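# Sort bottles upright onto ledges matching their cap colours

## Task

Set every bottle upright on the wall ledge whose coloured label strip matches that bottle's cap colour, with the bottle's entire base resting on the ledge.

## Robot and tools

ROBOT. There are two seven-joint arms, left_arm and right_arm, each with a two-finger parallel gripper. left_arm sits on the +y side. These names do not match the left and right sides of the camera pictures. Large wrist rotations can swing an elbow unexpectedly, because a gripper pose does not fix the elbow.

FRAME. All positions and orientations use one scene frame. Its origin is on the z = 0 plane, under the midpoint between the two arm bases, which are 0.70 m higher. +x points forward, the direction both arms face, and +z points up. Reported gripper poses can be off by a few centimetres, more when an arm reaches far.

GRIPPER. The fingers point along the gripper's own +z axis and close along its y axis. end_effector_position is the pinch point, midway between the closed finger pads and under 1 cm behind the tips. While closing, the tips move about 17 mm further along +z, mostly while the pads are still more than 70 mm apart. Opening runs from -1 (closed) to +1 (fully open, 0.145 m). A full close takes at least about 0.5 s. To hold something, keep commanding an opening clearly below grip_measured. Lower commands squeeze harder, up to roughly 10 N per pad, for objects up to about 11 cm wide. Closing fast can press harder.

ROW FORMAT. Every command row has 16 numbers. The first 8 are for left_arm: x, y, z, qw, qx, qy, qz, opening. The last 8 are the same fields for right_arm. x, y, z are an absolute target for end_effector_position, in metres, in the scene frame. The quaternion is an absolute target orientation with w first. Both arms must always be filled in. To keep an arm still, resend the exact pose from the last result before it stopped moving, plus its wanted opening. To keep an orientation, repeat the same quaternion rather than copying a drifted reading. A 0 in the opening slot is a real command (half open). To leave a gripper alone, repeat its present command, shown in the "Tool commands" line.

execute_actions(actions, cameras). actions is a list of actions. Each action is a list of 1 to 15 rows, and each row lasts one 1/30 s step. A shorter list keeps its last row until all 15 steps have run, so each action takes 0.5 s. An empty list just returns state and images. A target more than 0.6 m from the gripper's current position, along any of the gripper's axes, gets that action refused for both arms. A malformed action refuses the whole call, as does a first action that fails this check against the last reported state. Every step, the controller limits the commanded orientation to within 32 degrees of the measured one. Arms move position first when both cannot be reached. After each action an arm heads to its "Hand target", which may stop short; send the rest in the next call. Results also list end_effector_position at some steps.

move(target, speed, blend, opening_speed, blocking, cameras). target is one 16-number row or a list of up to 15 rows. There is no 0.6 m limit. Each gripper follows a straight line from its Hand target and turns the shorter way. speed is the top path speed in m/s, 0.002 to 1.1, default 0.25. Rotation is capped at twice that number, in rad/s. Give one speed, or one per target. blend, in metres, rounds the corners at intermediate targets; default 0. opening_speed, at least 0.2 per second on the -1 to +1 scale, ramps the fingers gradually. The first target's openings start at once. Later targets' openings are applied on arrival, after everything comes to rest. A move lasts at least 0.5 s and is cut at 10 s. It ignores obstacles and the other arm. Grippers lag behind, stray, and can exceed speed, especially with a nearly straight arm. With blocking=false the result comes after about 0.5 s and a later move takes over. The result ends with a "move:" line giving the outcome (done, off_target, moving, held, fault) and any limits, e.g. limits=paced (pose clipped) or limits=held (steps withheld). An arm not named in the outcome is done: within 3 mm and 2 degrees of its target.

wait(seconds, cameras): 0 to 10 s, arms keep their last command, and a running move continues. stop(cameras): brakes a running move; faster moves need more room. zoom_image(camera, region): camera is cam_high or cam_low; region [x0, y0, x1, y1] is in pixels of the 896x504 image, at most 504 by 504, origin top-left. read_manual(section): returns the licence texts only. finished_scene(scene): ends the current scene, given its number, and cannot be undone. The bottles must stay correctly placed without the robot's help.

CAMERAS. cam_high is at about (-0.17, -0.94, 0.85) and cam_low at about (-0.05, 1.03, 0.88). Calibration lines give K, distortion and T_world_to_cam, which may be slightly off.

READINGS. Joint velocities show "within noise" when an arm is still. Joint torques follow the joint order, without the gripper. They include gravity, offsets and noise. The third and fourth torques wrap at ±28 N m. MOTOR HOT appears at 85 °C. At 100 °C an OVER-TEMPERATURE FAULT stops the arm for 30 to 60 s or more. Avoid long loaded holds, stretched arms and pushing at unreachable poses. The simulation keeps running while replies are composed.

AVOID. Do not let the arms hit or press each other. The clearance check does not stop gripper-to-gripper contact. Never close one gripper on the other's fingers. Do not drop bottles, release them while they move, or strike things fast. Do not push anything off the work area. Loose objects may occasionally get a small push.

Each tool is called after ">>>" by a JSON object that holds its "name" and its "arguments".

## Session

>>> {"name": "execute_actions", "arguments": {"actions": []}}

>>> {"name": "zoom_image", "arguments": {"camera": "cam_high", "region": [420, 200, 690, 420]}}

>>> {"name": "zoom_image", "arguments": {"camera": "cam_low", "region": [320, 130, 620, 400]}}

Scene clock: 0.00 s.
left_arm: end_effector_position=(+0.2239, +0.1828, +0.6144) grip_measured=+1.00 end_effector_quat_wxyz=(-0.319, +0.395, -0.515, +0.691) | right_arm: end_effector_position=(+0.4009, -0.1655, +0.3728) grip_measured=+1.00 end_effector_quat_wxyz=(+0.260, +0.265, +0.837, +0.401)
Joint positions: left_arm=[-1.106 0.942 0.535 2.339 -0.48 -0.199 -0.367 0.145] | right_arm=[0.583 0.619 -0.841 0.925 -1.182 -0.496 -0.047 0.145]
Joint velocities: within noise
Joint torques (N m): no reading
Motor temperatures (°C): left_arm=[21 21 22 20 21 23 21] | right_arm=[21 22 22 19 20 19 21]
Hand target: left_arm +0.2239, +0.1828, +0.6144; -0.319, +0.395, -0.515, +0.691 | right_arm +0.4009, -0.1655, +0.3728; +0.260, +0.265, +0.837, +0.401
Tool commands: left_gripper/opening=+1.0 right_gripper/opening=+1.0

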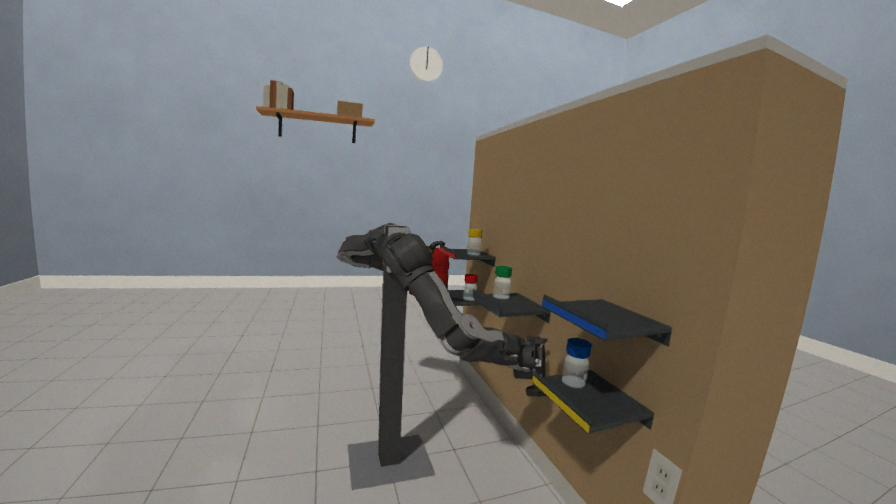

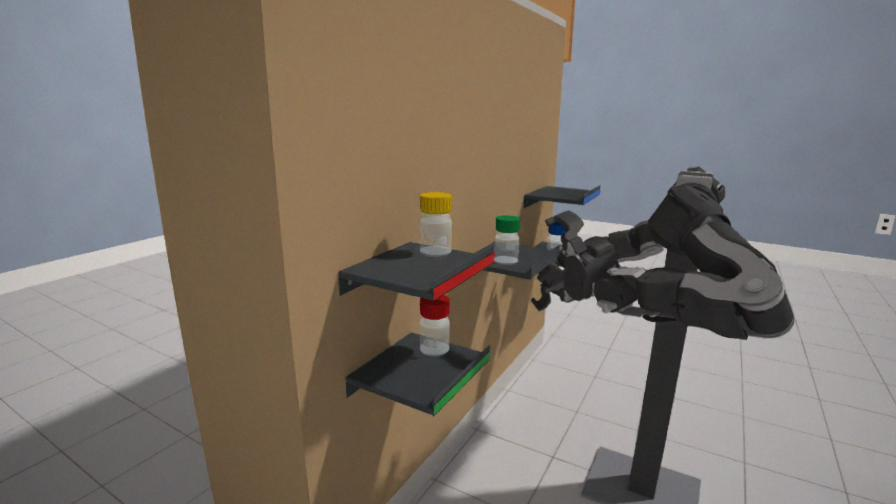

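Scaled by 1.867 from the camera's 896x504 image, which has a finer 1280x720 frame.

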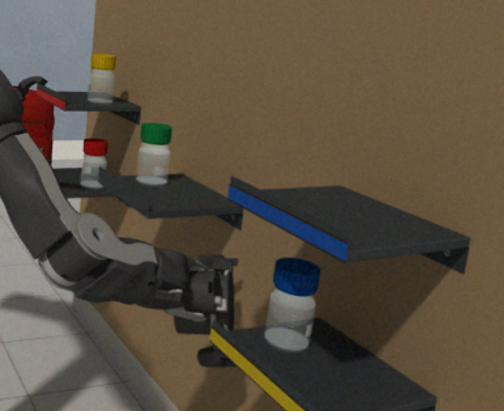

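Scaled by 1.680 from the camera's 896x504 image, which has a finer 1280x720 frame.

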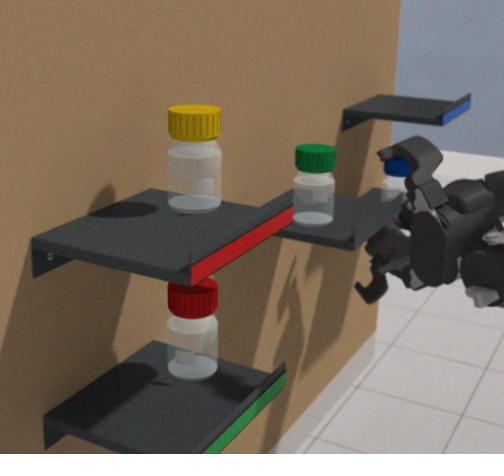

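>>> {"name": "move", "arguments": {"target": [[0.25,0.2,0.66,0,0.7071,0,0.7071,0.3,0.30,-0.2,0.40,0,0.7071,0,0.7071,0.3],[0.30,0.28,0.77,0,0.7071,0,0.7071,0.3,0.28,-0.22,0.48,0,0.7071,0,0.7071,0.3],[0.375,0.325,0.78,0,0.7071,0,0.7071,0.3,0.29,-0.345,0.497,0,0.7071,0,0.7071,0.3]], "blend": [0.03,0.03,0], "speed": 0.3}}

>>> {"name": "zoom_image", "arguments": {"camera": "cam_high", "region": [420, 200, 690, 440]}}

>>> {"name": "zoom_image", "arguments": {"camera": "cam_low", "region": [320, 130, 620, 400]}}

Scene clock: 84.63 s.
left_arm: end_effector_position=(+0.3754, +0.3233, +0.7811) grip_measured=+0.30 end_effector_quat_wxyz=(-0.013, +0.698, -0.029, +0.715) | right_arm: end_effector_position=(+0.2903, -0.3465, +0.4981) grip_measured=+0.30 end_effector_quat_wxyz=(+0.003, +0.707, +0.000, +0.707)
Joint positions: left_arm=[-1.211 1.643 1.574 1.713 1.584 0.343 -0.185 0.098] | right_arm=[-0.494 0.737 0.307 1.598 0.816 -0.258 0.208 0.098]
Joint velocities: within noise
Joint torques (N m): left_arm=[5.02 2.07 3.37 -0.08 0.1 -0.53 -0.08] | right_arm=[1.31 4.87 2.51 2.91 0.31 -0.51 0.17]
Motor temperatures (°C): left_arm=[20 21 23 22 21 23 21] | right_arm=[23 23 22 19 20 19 21]
Hand target: left_arm +0.3750, +0.3252, +0.7799; -0.015, +0.700, -0.025, +0.714 | right_arm +0.2900, -0.3450, +0.4970; +0.000, +0.707, +0.000, +0.707
Off the commanded pose: left_arm 0.002 m, 4 deg | right_arm 0.002 m, 0 deg.
joint sent to its limit (left arm) — joint 3 (upper arm roll), upper limit; joint 5 (forearm roll), upper limit. The joint targets are off in orientation, not in position.
move: off_target (left_arm)

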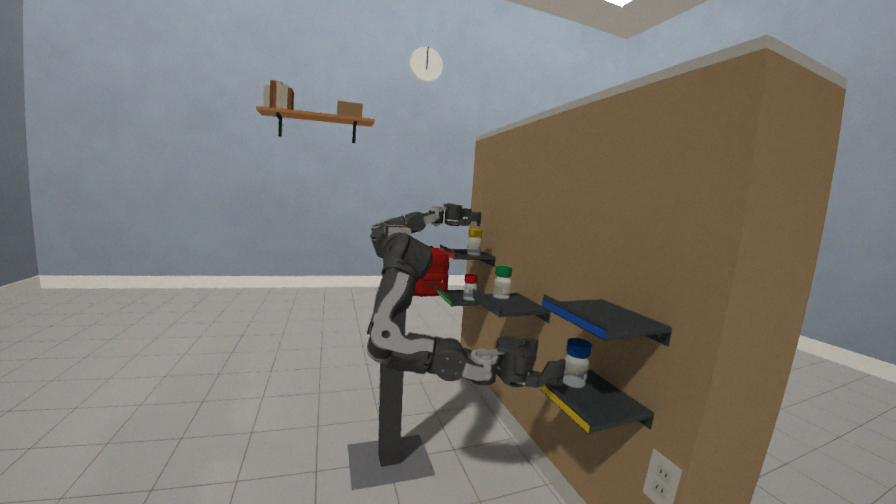

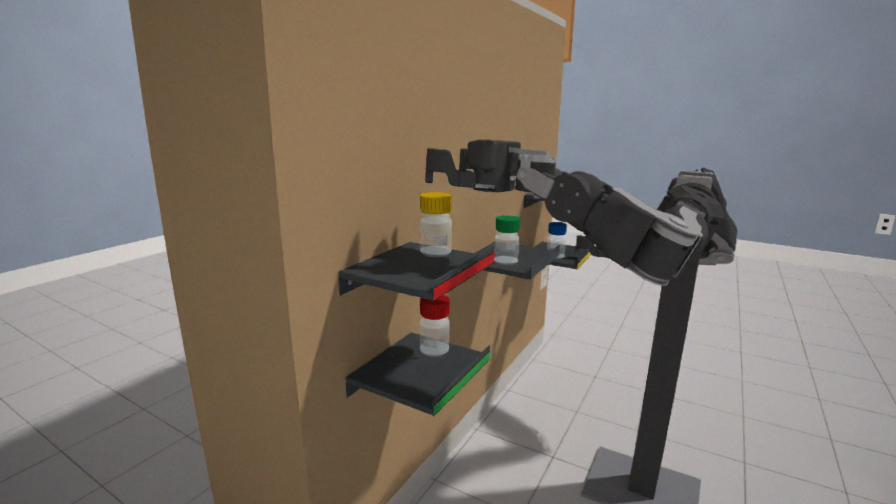

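Scaled by 1.867 from the camera's 896x504 image, which has a finer 1280x720 frame.

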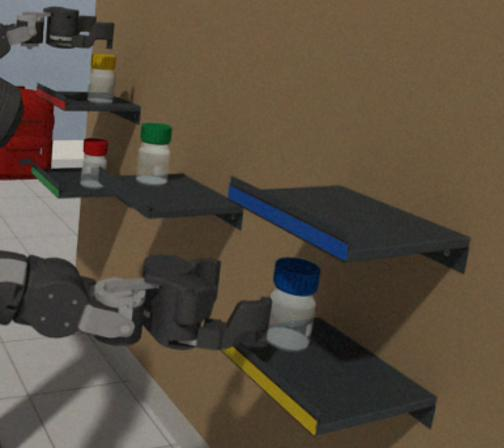

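Scaled by 1.680 from the camera's 896x504 image, which has a finer 1280x720 frame.

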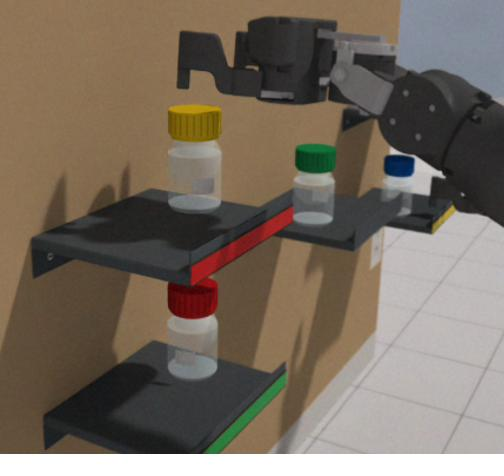

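>>> {"name": "move", "arguments": {"target": [[0.376,0.328,0.74,0,0.7071,0,0.7071,0.3,0.33,-0.35,0.497,0,0.7071,0,0.7071,0.3],[0.376,0.328,0.69,0,0.7071,0,0.7071,0.3,0.377,-0.35,0.497,0,0.7071,0,0.7071,0.3]], "speed": [0.15,0.12]}}

>>> {"name": "zoom_image", "arguments": {"camera": "cam_high", "region": [500, 270, 680, 430]}}

>>> {"name": "zoom_image", "arguments": {"camera": "cam_low", "region": [380, 150, 600, 330]}}

Scene clock: 107.57 s.
left_arm: end_effector_position=(+0.3763, +0.3268, +0.6916) grip_measured=+0.30 end_effector_quat_wxyz=(+0.002, +0.706, -0.002, +0.708) | right_arm: end_effector_position=(+0.3773, -0.3518, +0.5001) grip_measured=+0.30 end_effector_quat_wxyz=(+0.002, +0.704, -0.003, +0.710)
Joint positions: left_arm=[-1.407 1.58 1.38 1.776 1.567 -0.03 -0.208 0.098] | right_arm=[0.04 0.757 0.007 1.263 0.773 -0.187 0.212 0.098]
Joint velocities: within noise
Joint torques (N m): left_arm=[4.55 1.09 3.14 0.39 -0.01 -0.68 -0.04] | right_arm=[3.6 6 1.94 2.77 0.22 -0.36 0.14]
Motor temperatures (°C): left_arm=[21 21 24 21 21 24 21] | right_arm=[22 23 22 20 20 20 21]
Hand target: left_arm +0.3760, +0.3280, +0.6901; +0.000, +0.707, +0.000, +0.707 | right_arm +0.3769, -0.3500, +0.4969; +0.000, +0.707, +0.000, +0.707
Off the commanded pose: left_arm 0.002 m, 0 deg | right_arm 0.004 m, 1 deg.
move: off_target (right_arm)

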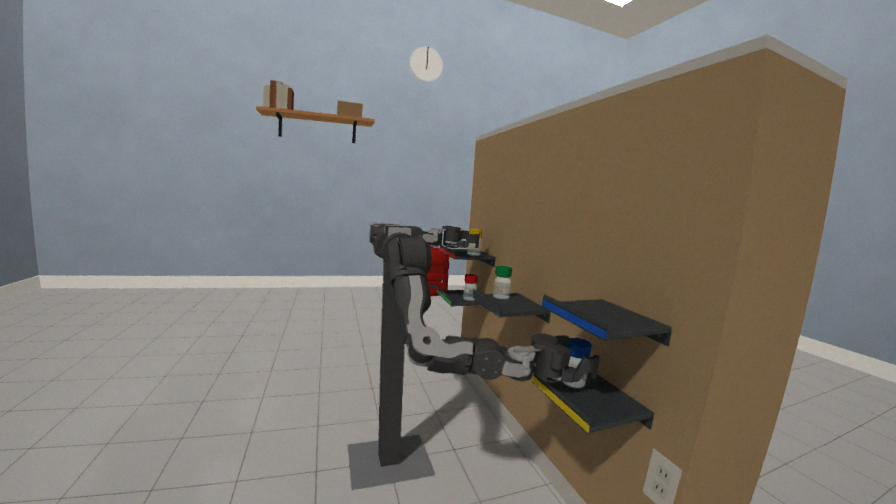

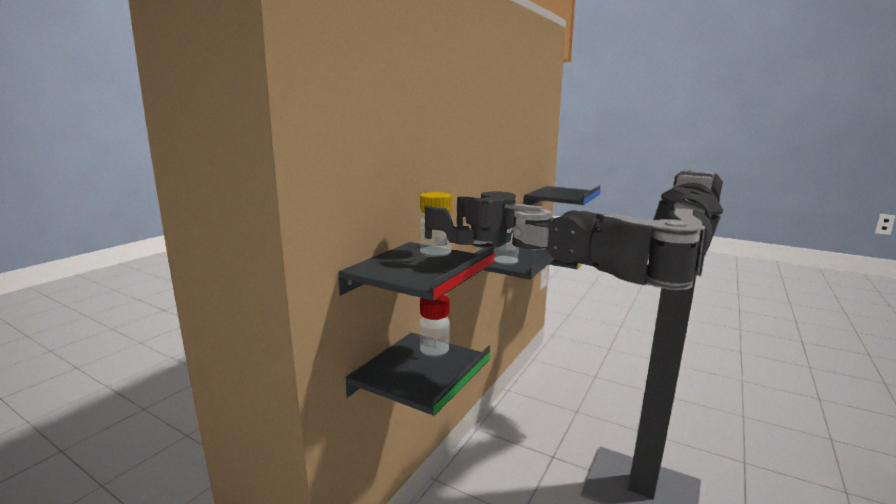

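Scaled by 2.800 from the camera's 896x504 image, which has a finer 1280x720 frame.

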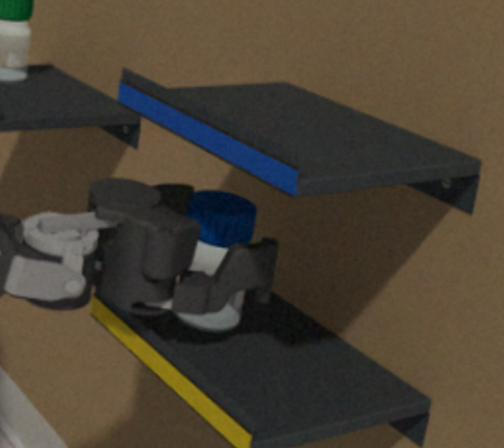

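Scaled by 2.291 from the camera's 896x504 image, which has a finer 1280x720 frame.

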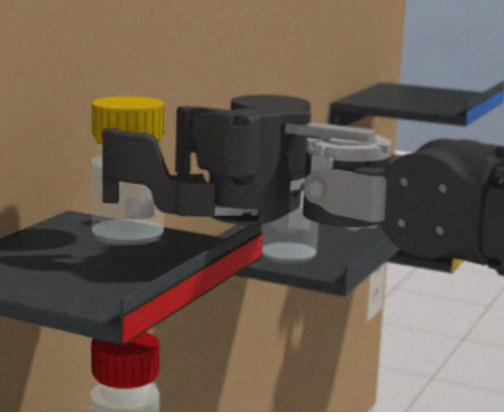

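>>> {"name": "move", "arguments": {"target": [[0.387,0.329,0.69,0,0.7071,0,0.7071,0.3,0.377,-0.35,0.5,0,0.7071,0,0.7071,-0.6],[0.387,0.329,0.69,0,0.7071,0,0.7071,-0.6,0.377,-0.35,0.5,0,0.7071,0,0.7071,-0.6]], "opening_speed": 1.2}}

>>> {"name": "zoom_image", "arguments": {"camera": "cam_low", "region": [380, 150, 600, 330]}}

Scene clock: 134.53 s.
left_arm: end_effector_position=(+0.3869, +0.3300, +0.6933) grip_measured=-0.24 end_effector_quat_wxyz=(-0.002, +0.704, +0.001, +0.710) | right_arm: end_effector_position=(+0.3773, -0.3502, +0.5005) grip_measured=-0.26 end_effector_quat_wxyz=(+0.001, +0.705, +0.000, +0.709)
Joint positions: left_arm=[-1.407 1.627 1.378 1.721 1.573 -0.039 -0.209 0.058] | right_arm=[0.038 0.759 0.007 1.271 0.773 -0.179 0.212 0.056]
Joint velocities: within noise
Joint torques (N m): left_arm=[4.81 1.65 2.54 0.36 0.06 -0.68 0.17] | right_arm=[3.36 6.76 2.99 3.64 0.3 -0.28 0.03]
Motor temperatures (°C): left_arm=[22 21 25 21 21 24 21] | right_arm=[22 24 22 20 20 20 21]
Hand target: left_arm +0.3870, +0.3289, +0.6900; +0.000, +0.707, +0.000, +0.707 | right_arm +0.3770, -0.3499, +0.4999; +0.000, +0.707, +0.000, +0.707
Off the commanded pose: left_arm 0.003 m, 1 deg | right_arm 0.001 m, 0 deg.
joint sent to its limit (left arm) — joint 1 (shoulder pitch), lower limit.
move: done

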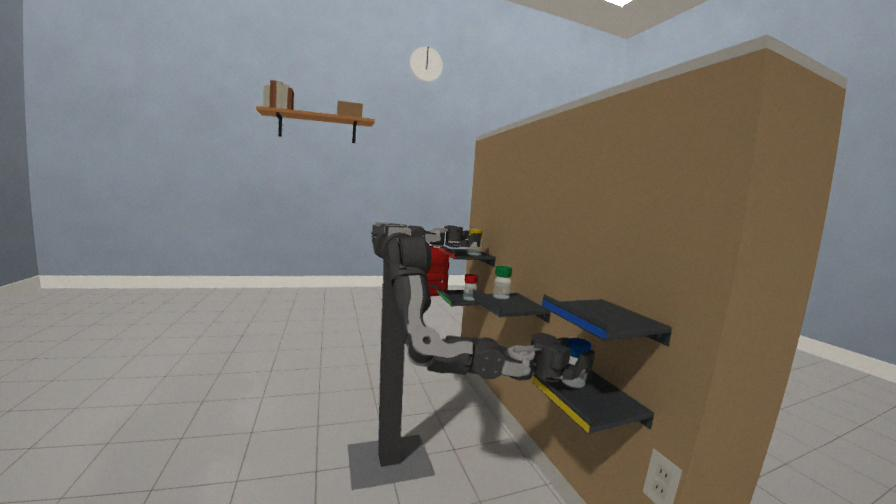

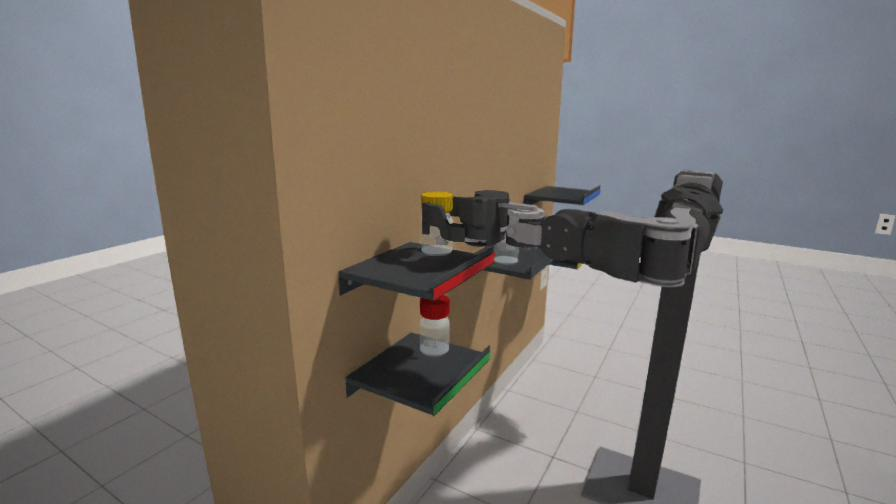

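Scaled by 2.291 from the camera's 896x504 image, which has a finer 1280x720 frame.

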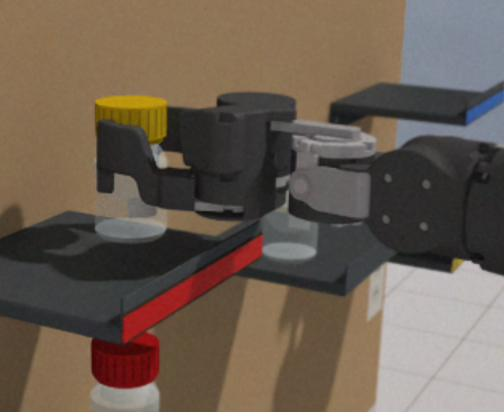

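>>> {"name": "move", "arguments": {"target": [[0.38,0.325,0.765,0,0.7071,0,0.7071,-0.6,0.377,-0.345,0.53,0,0.7071,0,0.7071,-0.6],[0.37,0.2,0.77,0,0.7071,0,0.7071,-0.6,0.37,-0.205,0.53,0,0.7071,0,0.7071,-0.6],[0.37,0.06,0.77,0.0616,0.7044,-0.0616,0.7044,-0.6,0.365,-0.205,0.68,0,0.7071,0,0.7071,-0.6],[0.37,-0.05,0.76,0.123,0.696,-0.123,0.696,-0.6,0.365,-0.21,0.79,0,0.7071,0,0.7071,-0.6],[0.37,-0.062,0.67,0.123,0.696,-0.123,0.696,-0.6,0.37,-0.38,0.79,0,0.7071,0,0.7071,-0.6],[0.37,-0.062,0.612,0.123,0.696,-0.123,0.696,-0.6,0.37,-0.40,0.715,0,0.7071,0,0.7071,-0.6]], "blend": [0.01,0.02,0.03,0.02,0.02,0], "speed": [0.25,0.25,0.25,0.25,0.25,0.15]}}

>>> {"name": "zoom_image", "arguments": {"camera": "cam_high", "region": [440, 220, 690, 380]}}

>>> {"name": "zoom_image", "arguments": {"camera": "cam_low", "region": [450, 130, 630, 290]}}

Scene clock: 162.90 s.
left_arm: end_effector_position=(+0.2972, +0.0444, +0.6372) grip_measured=-0.24 end_effector_quat_wxyz=(+0.287, +0.700, -0.307, +0.577) | right_arm: end_effector_position=(+0.3698, -0.3998, +0.7144) grip_measured=-0.26 end_effector_quat_wxyz=(+0.002, +0.710, +0.005, +0.704)
Joint positions: left_arm=[-1.407 2.012 1.201 2.203 1.575 -0.062 -0.187 0.058] | right_arm=[1.401 1.603 -1.319 1.477 1.559 0.09 0.131 0.056]
Joint velocities: within noise
Joint torques (N m): left_arm=[5.39 0.59 2.59 0.43 -0.05 -0.97 0.24] | right_arm=[3.78 1.2 4.1 0.5 0.26 -0.65 -0.14]
Motor temperatures (°C): left_arm=[22 21 25 21 21 24 21] | right_arm=[22 24 23 20 20 20 21]
Hand target: left_arm +0.2971, +0.0442, +0.6377; +0.289, +0.698, -0.306, +0.579 | right_arm +0.3701, -0.4000, +0.7150; +0.002, +0.708, +0.003, +0.706
Off the commanded pose: left_arm 0.131 m, 31 deg | right_arm 0.001 m, 1 deg.
joint read past its limit (left arm) — joint 2 (shoulder roll), upper limit.
joint sent to its limit (left arm) — joint 1 (shoulder pitch), lower limit; joint 2 (shoulder roll), upper limit. The joint targets are off in position and orientation.
joint sent to its limit (right arm) — joint 5 (forearm roll), upper limit. The joint targets still meet the commanded pose.
move: off_target (left_arm)

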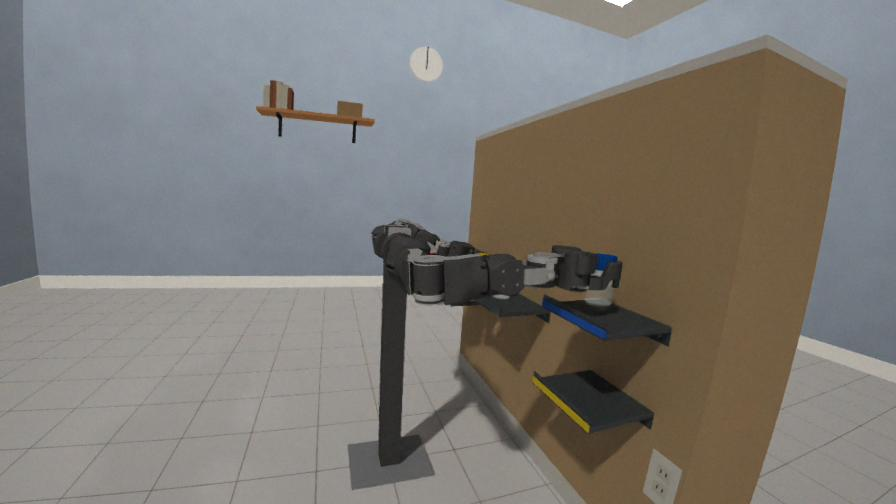

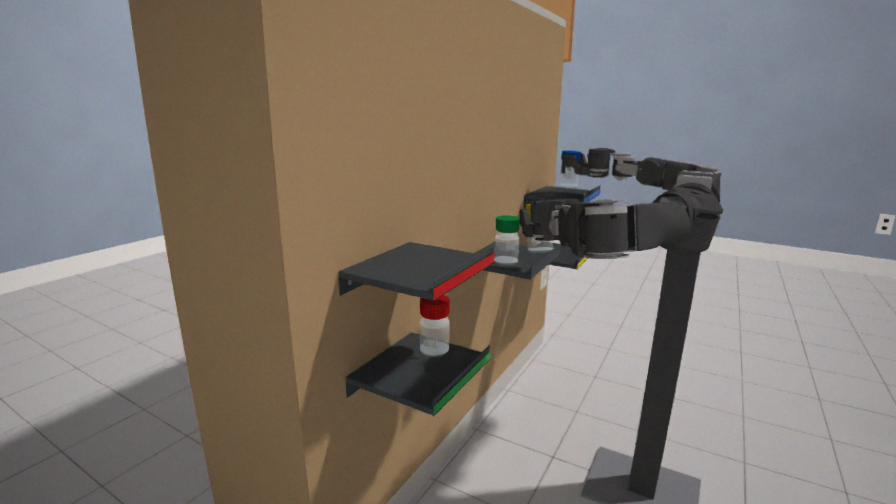

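Scaled by 2.016 from the camera's 896x504 image, which has a finer 1280x720 frame.

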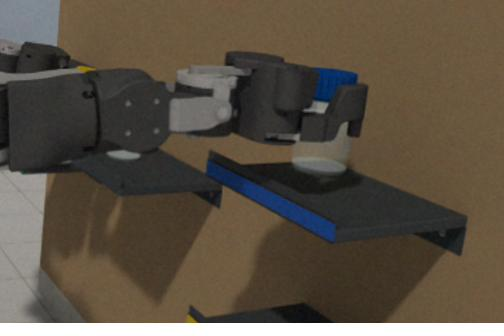

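Scaled by 2.800 from the camera's 896x504 image, which has a finer 1280x720 frame.

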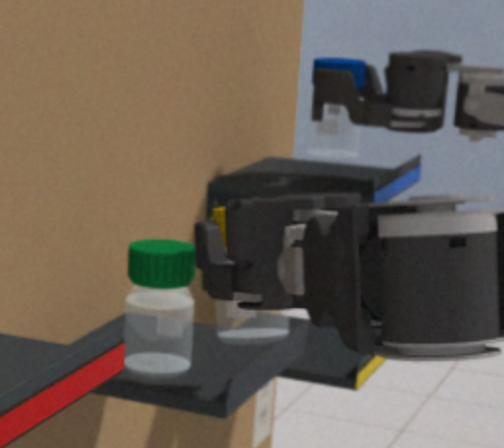

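>>> {"name": "move", "arguments": {"target": [[0.29,0.08,0.70,0,0.7071,0,0.7071,-0.6,0.37,-0.40,0.70,0.002,0.708,0.003,0.706,-0.6],[0.31,0.20,0.66,0,0.7071,0,0.7071,-0.6,0.37,-0.40,0.687,0.002,0.708,0.003,0.706,-0.6],[0.37,0.20,0.51,0,0.7071,0,0.7071,-0.6,0.37,-0.40,0.687,0.002,0.708,0.003,0.706,-0.6]], "blend": [0.02,0.02,0], "speed": [0.1,0.2,0.2]}}

>>> {"name": "zoom_image", "arguments": {"camera": "cam_high", "region": [440, 220, 690, 380]}}

>>> {"name": "zoom_image", "arguments": {"camera": "cam_low", "region": [420, 200, 600, 360]}}

Scene clock: 188.97 s.
left_arm: end_effector_position=(+0.3677, +0.2021, +0.5106) grip_measured=-0.24 end_effector_quat_wxyz=(+0.087, +0.822, -0.158, +0.541) | right_arm: end_effector_position=(+0.3700, -0.3994, +0.6924) grip_measured=-0.26 end_effector_quat_wxyz=(+0.004, +0.702, +0.007, +0.712)
Joint positions: left_arm=[-1.407 2.01 0.741 1.77 1.584 -0.275 -0.239 0.058] | right_arm=[1.538 1.605 -1.569 1.48 1.561 -0.047 0.13 0.056]
Joint velocities: within noise
Joint torques (N m): left_arm=[6.24 1.15 3.64 0.24 0.08 -0.73 0.22] | right_arm=[2.44 0.28 3.69 0.53 0.2 -0.2 -0.17]
Motor temperatures (°C): left_arm=[22 21 25 21 21 25 21] | right_arm=[22 23 23 19 20 20 21]
Hand target: left_arm +0.3682, +0.2012, +0.5116; +0.089, +0.820, -0.158, +0.543 | right_arm +0.3699, -0.4000, +0.6870; +0.005, +0.709, +0.006, +0.705
Off the commanded pose: left_arm 0.003 m, 31 deg | right_arm 0.005 m, 1 deg.
joint read past its limit (right arm) — joint 5 (forearm roll), upper limit.
joint sent to its limit (left arm) — joint 1 (shoulder pitch), lower limit; joint 2 (shoulder roll), upper limit; joint 5 (forearm roll), upper limit. The joint targets are off in orientation, not in position.
joint sent to its limit (right arm) — joint 3 (upper arm roll), lower limit; joint 5 (forearm roll), upper limit. The joint targets still meet the commanded pose.
move: off_target (left_arm, right_arm)

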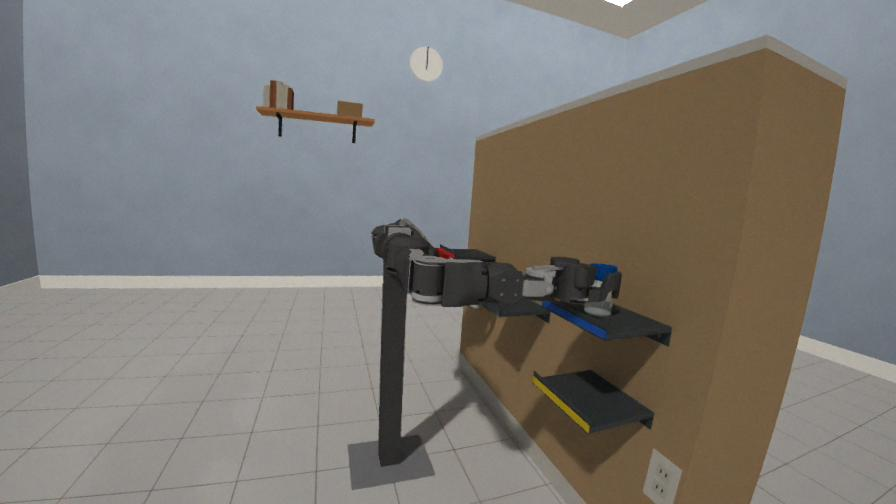

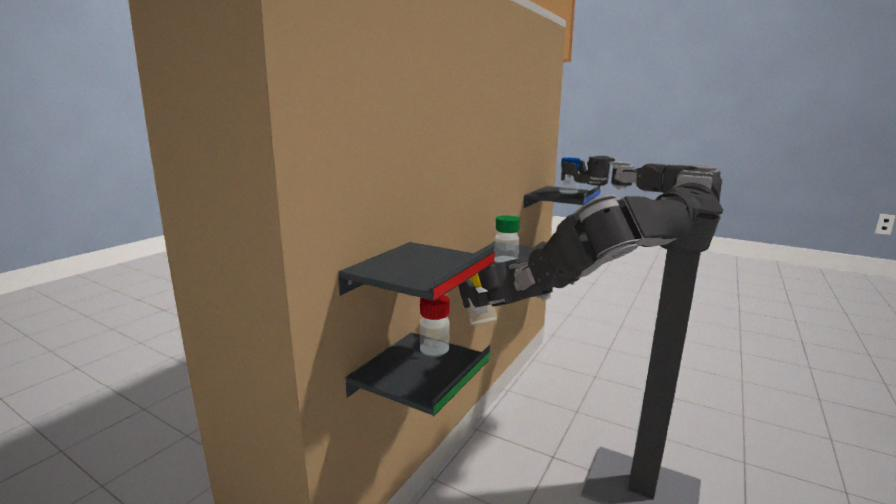

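Scaled by 2.016 from the camera's 896x504 image, which has a finer 1280x720 frame.

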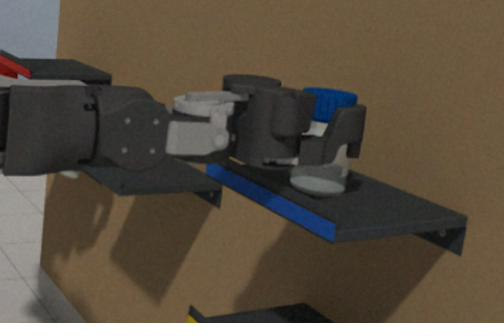

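Scaled by 2.800 from the camera's 896x504 image, which has a finer 1280x720 frame.

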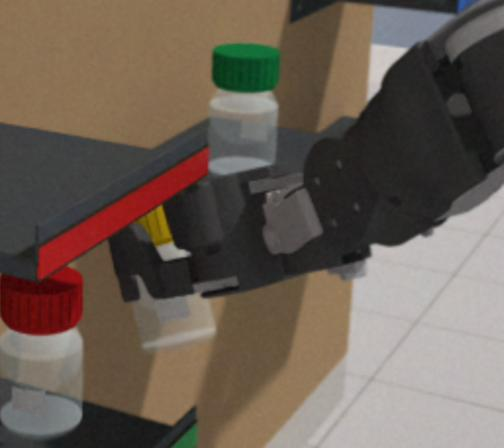

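>>> {"name": "move", "arguments": {"target": [[0.37,0.20,0.47,0,0.7071,0,0.7071,-0.6,0.37,-0.40,0.689,0.002,0.708,0.003,0.706,0.2],[0.39,0.20,0.40,0,0.7071,0,0.7071,-0.6,0.365,-0.40,0.73,0,0.7071,0,0.7071,0.2],[0.41,0.20,0.36,0,0.7071,0,0.7071,-0.6,0.36,-0.40,0.81,0,0.7071,0,0.7071,0.2]], "blend": [0,0.02,0], "opening_speed": 1.2, "speed": [0.1,0.15,0.15]}}

>>> {"name": "zoom_image", "arguments": {"camera": "cam_high", "region": [440, 220, 690, 380]}}

>>> {"name": "zoom_image", "arguments": {"camera": "cam_low", "region": [420, 200, 600, 360]}}

Scene clock: 234.97 s.
left_arm: end_effector_position=(+0.3325, +0.2372, +0.4455) grip_measured=-0.24 end_effector_quat_wxyz=(+0.067, +0.882, -0.195, +0.424) | right_arm: end_effector_position=(+0.3598, -0.3999, +0.8121) grip_measured=+0.20 end_effector_quat_wxyz=(+0.001, +0.704, -0.001, +0.710)
Joint positions: left_arm=[-1.407 2.01 0.567 1.675 1.585 -0.171 -0.103 0.058] | right_arm=[1.96 1.512 -1.423 1.389 1.491 0.523 0.14 0.09]
Joint velocities: within noise
Joint torques (N m): left_arm=[5.89 1.25 1.88 0.17 0.13 -0.78 0.22] | right_arm=[3.15 -2.99 3.64 0.49 0.14 -0.3 0.17]
Motor temperatures (°C): left_arm=[23 21 26 20 21 25 21] | right_arm=[22 23 24 19 20 20 21]
Hand target: left_arm +0.3317, +0.2367, +0.4448; +0.070, +0.882, -0.195, +0.424 | right_arm +0.3600, -0.4000, +0.8100; +0.000, +0.707, +0.000, +0.707
Off the commanded pose: left_arm 0.121 m, 45 deg; orientation clipped | right_arm 0.002 m, 0 deg.
joint sent to its limit (left arm) — joint 1 (shoulder pitch), lower limit; joint 2 (shoulder roll), upper limit; joint 5 (forearm roll), upper limit. The joint targets are off in position and orientation.
move: off_target (left_arm); limits=paced

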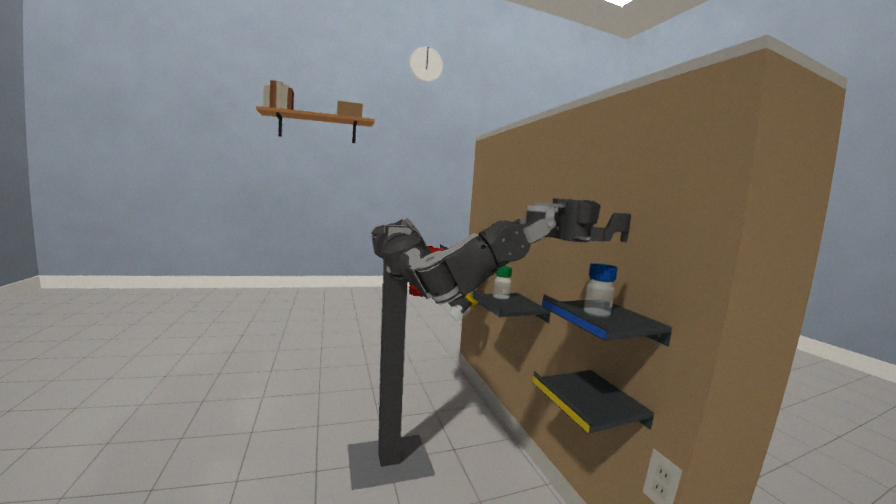

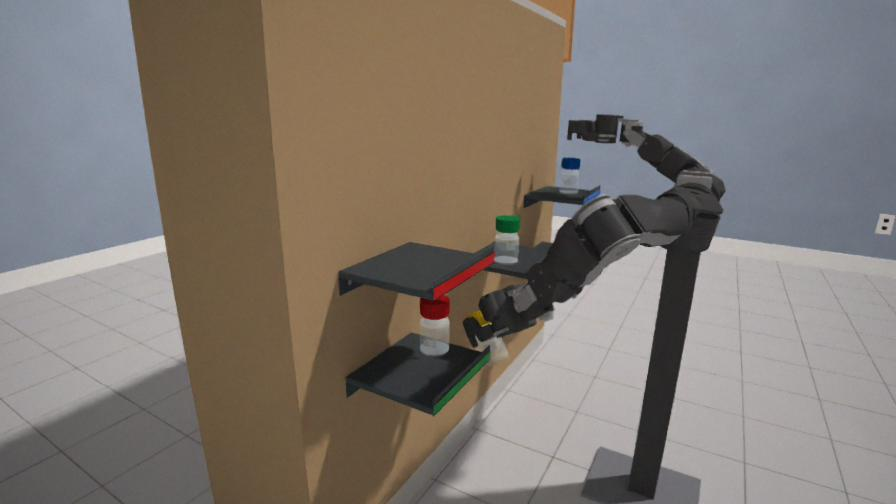

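Scaled by 2.016 from the camera's 896x504 image, which has a finer 1280x720 frame.

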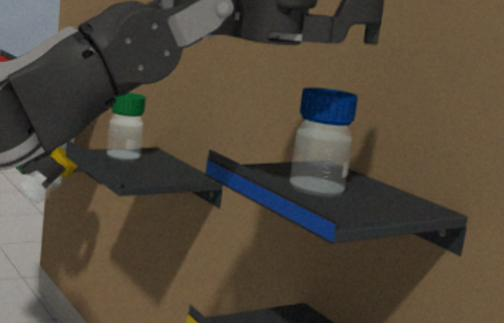

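Scaled by 2.800 from the camera's 896x504 image, which has a finer 1280x720 frame.

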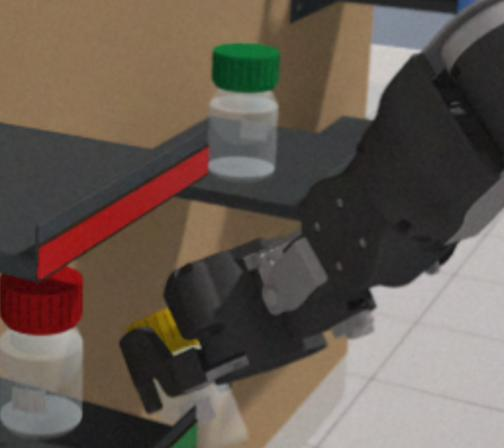

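>>> {"name": "move", "arguments": {"target": [[0.27,0.21,0.50,0,0.7071,0,0.7071,-0.6,0.36,-0.38,0.81,0,0.7071,0,0.7071,0.2],[0.215,0.27,0.59,0,0.7071,0,0.7071,-0.6,0.36,-0.36,0.81,0,0.7071,0,0.7071,0.2]], "blend": [0.03,0], "speed": 0.2, "cameras": ["cam_low"]}}

Scene clock: 280.47 s.
left_arm: end_effector_position=(+0.2147, +0.2701, +0.5876) grip_measured=-0.24 end_effector_quat_wxyz=(-0.001, +0.711, +0.001, +0.703) | right_arm: end_effector_position=(+0.3602, -0.3601, +0.8095) grip_measured=+0.20 end_effector_quat_wxyz=(+0.000, +0.707, +0.002, +0.707)
Joint positions: left_arm=[-1.412 0.868 0.725 2.36 0.948 -0.393 -0.264 0.058] | right_arm=[1.392 1.503 -0.828 1.579 1.559 0.564 -0.065 0.09]
Joint velocities: within noise
Joint torques (N m): left_arm=[-0.12 0.62 2.47 3.3 0.01 -0.81 0.23] | right_arm=[3.15 0.94 5.3 0.53 0.14 -0.32 -0.14]
Motor temperatures (°C): left_arm=[23 21 25 20 21 25 21] | right_arm=[22 23 24 19 20 20 21]
Hand target: left_arm +0.2150, +0.2700, +0.5899; +0.000, +0.707, +0.000, +0.707 | right_arm +0.3600, -0.3601, +0.8099; +0.000, +0.707, +0.001, +0.707
Off the commanded pose: left_arm 0.002 m, 1 deg | right_arm 0.001 m, 0 deg.
joint read past its limit (left arm) — joint 1 (shoulder pitch), lower limit.
joint sent to its limit (right arm) — joint 5 (forearm roll), upper limit. The joint targets still meet the commanded pose.
move: done
Images, in order (width x height): cam_low 896x504.

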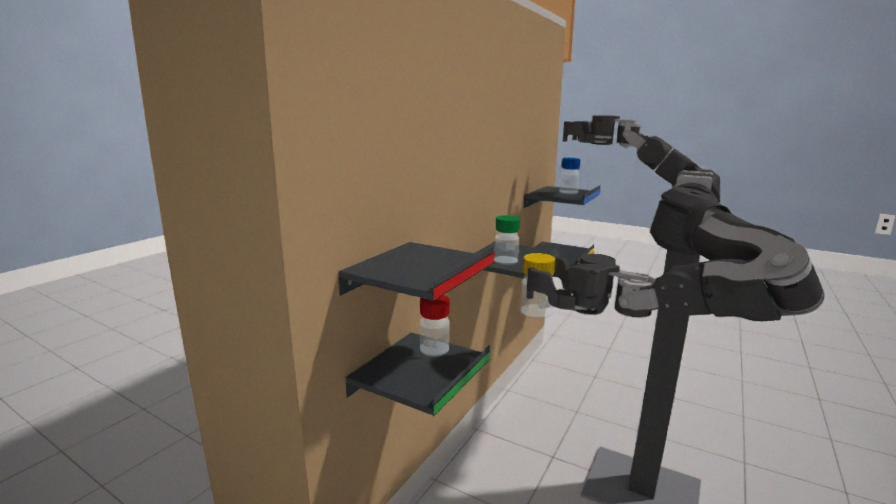

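>>> {"name": "move", "arguments": {"target": [[0.34,0.21,0.46,0,0.7071,0,0.7071,-0.6,0.36,-0.3,0.81,0,0.7071,0,0.7071,0.2],[0.27,0.12,0.56,0.0616,0.7044,-0.0616,0.7044,-0.6,0.36,-0.3,0.81,0,0.7071,0,0.7071,0.2],[0.27,0.0,0.68,0.153,0.690,-0.153,0.690,-0.6,0.36,-0.3,0.81,0,0.7071,0,0.7071,0.2],[0.365,-0.06,0.67,0.153,0.690,-0.153,0.690,-0.6,0.36,-0.3,0.81,0,0.7071,0,0.7071,0.2],[0.37,-0.062,0.612,0.153,0.690,-0.153,0.690,-0.6,0.36,-0.3,0.81,0,0.7071,0,0.7071,0.2]], "blend": [0.02,0.03,0.02,0.01,0], "speed": [0.25,0.25,0.25,0.2,0.15]}}

>>> {"name": "zoom_image", "arguments": {"camera": "cam_high", "region": [440, 220, 560, 330]}}

>>> {"name": "zoom_image", "arguments": {"camera": "cam_low", "region": [450, 170, 600, 300]}}

Scene clock: 298.40 s.
left_arm: end_effector_position=(+0.3702, -0.0611, +0.6093) grip_measured=-0.24 end_effector_quat_wxyz=(+0.151, +0.695, -0.153, +0.686) | right_arm: end_effector_position=(+0.3603, -0.2995, +0.8099) grip_measured=+0.20 end_effector_quat_wxyz=(-0.001, +0.707, +0.001, +0.707)
Joint positions: left_arm=[0.714 0.176 -1.017 1.753 0.746 0.381 -0.732 0.058] | right_arm=[0.98 1.265 -0.249 1.804 1.559 0.767 -0.415 0.09]
Joint velocities: within noise
Joint torques (N m): left_arm=[8.58 -1.86 1.84 4.05 -0.37 -0.79 0.21] | right_arm=[3.65 3.05 4.53 0.59 -0.02 -0.28 -0.15]
Motor temperatures (°C): left_arm=[23 21 24 21 21 26 21] | right_arm=[22 23 24 19 20 20 21]
Hand target: left_arm +0.3700, -0.0620, +0.6121; +0.153, +0.690, -0.153, +0.690 | right_arm +0.3600, -0.3000, +0.8100; +0.000, +0.707, +0.000, +0.707
Off the commanded pose: left_arm 0.003 m, 1 deg | right_arm 0.001 m, 0 deg.
joint sent to its limit (right arm) — joint 5 (forearm roll), upper limit. The joint targets still meet the commanded pose.
move: done

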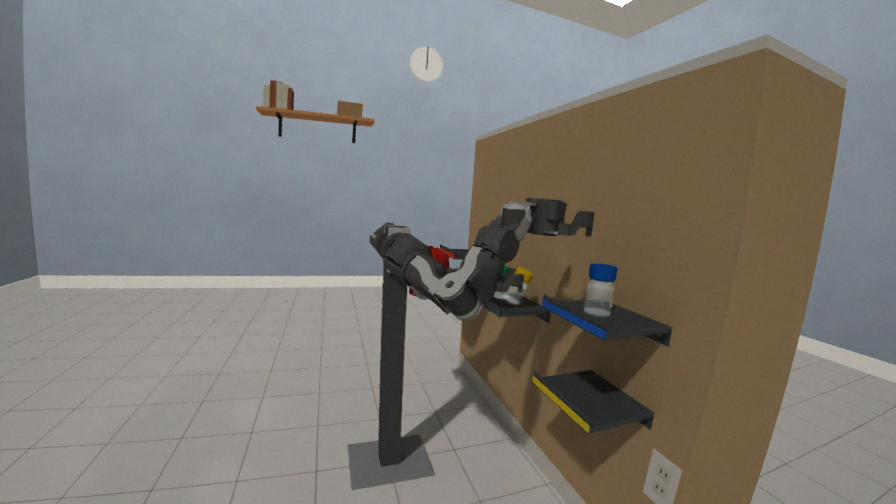

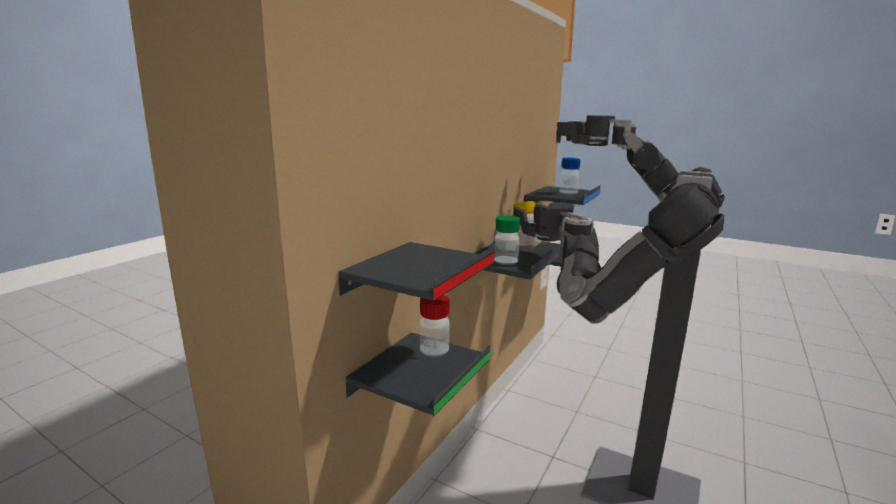

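Scaled by 4.200 from the camera's 896x504 image, which has a finer 1280x720 frame.

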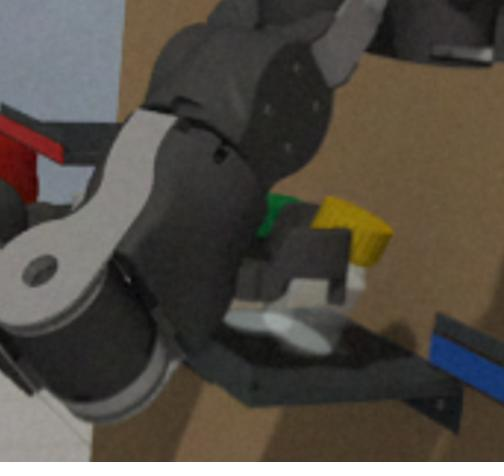

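Scaled by 3.360 from the camera's 896x504 image, which has a finer 1280x720 frame.

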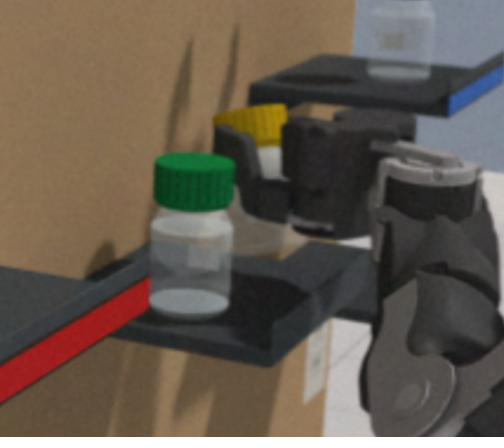

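>>> {"name": "move", "arguments": {"target": [[0.365,-0.06,0.70,0.0616,0.7044,-0.0616,0.7044,-0.6,0.36,-0.3,0.81,0,0.7071,0,0.7071,0.2],[0.415,-0.06,0.71,0,0.7071,0,0.7071,-0.6,0.36,-0.3,0.81,0,0.7071,0,0.7071,0.2],[0.444,-0.06,0.71,0,0.7071,0,0.7071,-0.6,0.36,-0.3,0.81,0,0.7071,0,0.7071,0.2]], "speed": [0.15,0.1,0.03]}}

>>> {"name": "zoom_image", "arguments": {"camera": "cam_high", "region": [440, 200, 580, 330]}}

>>> {"name": "zoom_image", "arguments": {"camera": "cam_low", "region": [450, 150, 600, 280]}}

Scene clock: 341.33 s.
left_arm: end_effector_position=(+0.4430, -0.0605, +0.7073) grip_measured=-0.24 end_effector_quat_wxyz=(+0.000, +0.711, +0.000, +0.703) | right_arm: end_effector_position=(+0.3603, -0.2995, +0.8099) grip_measured=+0.20 end_effector_quat_wxyz=(-0.001, +0.707, +0.001, +0.707)
Joint positions: left_arm=[1.185 -0.165 -0.965 1.26 0.952 0.457 -1.158 0.058] | right_arm=[0.98 1.265 -0.249 1.804 1.559 0.767 -0.415 0.09]
Joint velocities: within noise
Joint torques (N m): left_arm=[11.54 -1.23 1.62 2.3 -0.53 -0.55 0.24] | right_arm=[3.65 3.05 4.62 0.66 -0.03 -0.29 -0.13]
Motor temperatures (°C): left_arm=[27 21 24 22 22 26 21] | right_arm=[22 23 24 19 20 20 21]
Hand target: left_arm +0.4439, -0.0601, +0.7101; +0.000, +0.707, +0.000, +0.707 | right_arm +0.3600, -0.3000, +0.8100; +0.000, +0.707, +0.000, +0.707
Off the commanded pose: left_arm 0.003 m, 1 deg | right_arm 0.001 m, 0 deg.
joint read past its limit (left arm) — joint 2 (shoulder roll), lower limit.
joint sent to its limit (right arm) — joint 5 (forearm roll), upper limit. The joint targets still meet the commanded pose.
move: done

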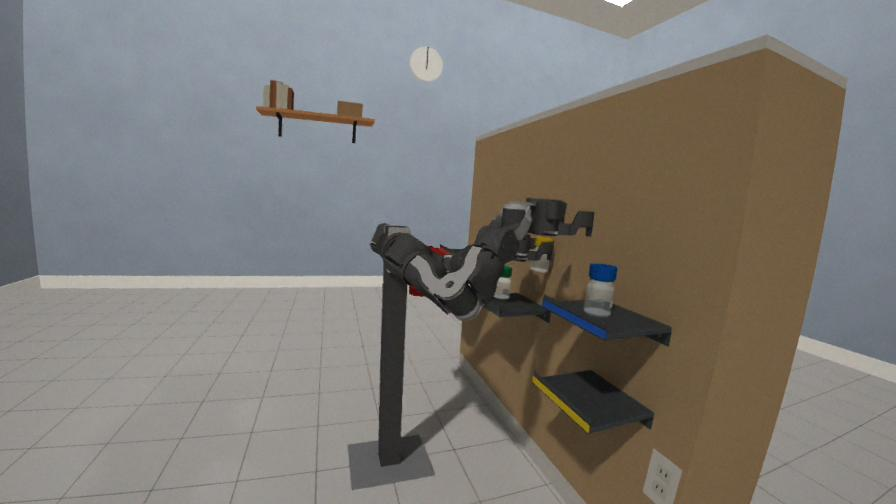

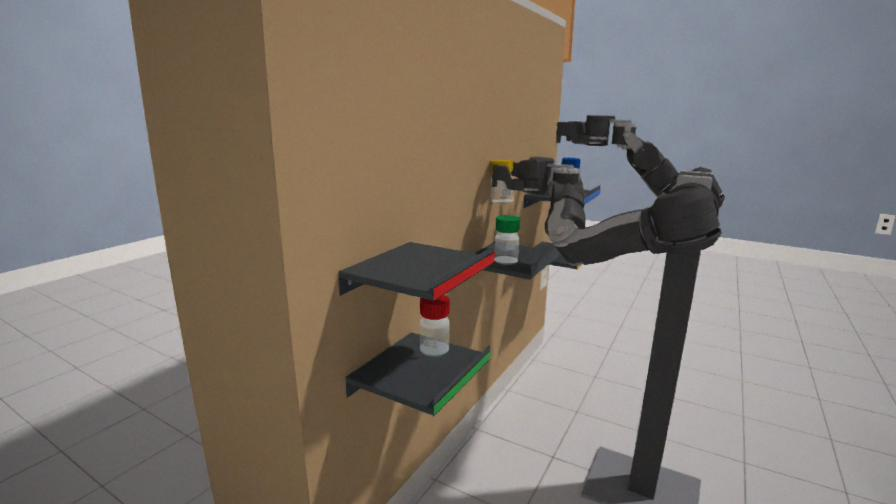

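Scaled by 3.600 from the camera's 896x504 image, which has a finer 1280x720 frame.

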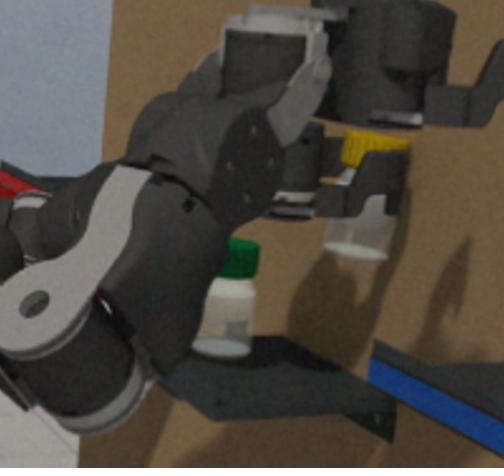

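Scaled by 3.360 from the camera's 896x504 image, which has a finer 1280x720 frame.

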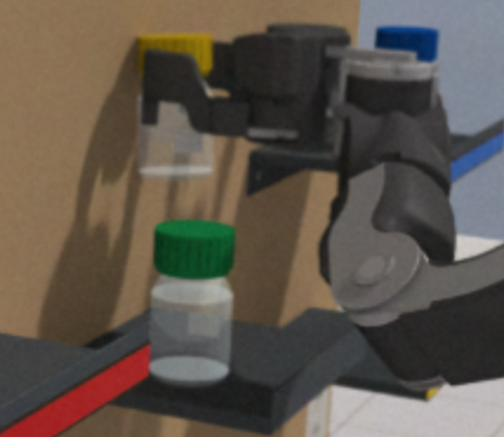

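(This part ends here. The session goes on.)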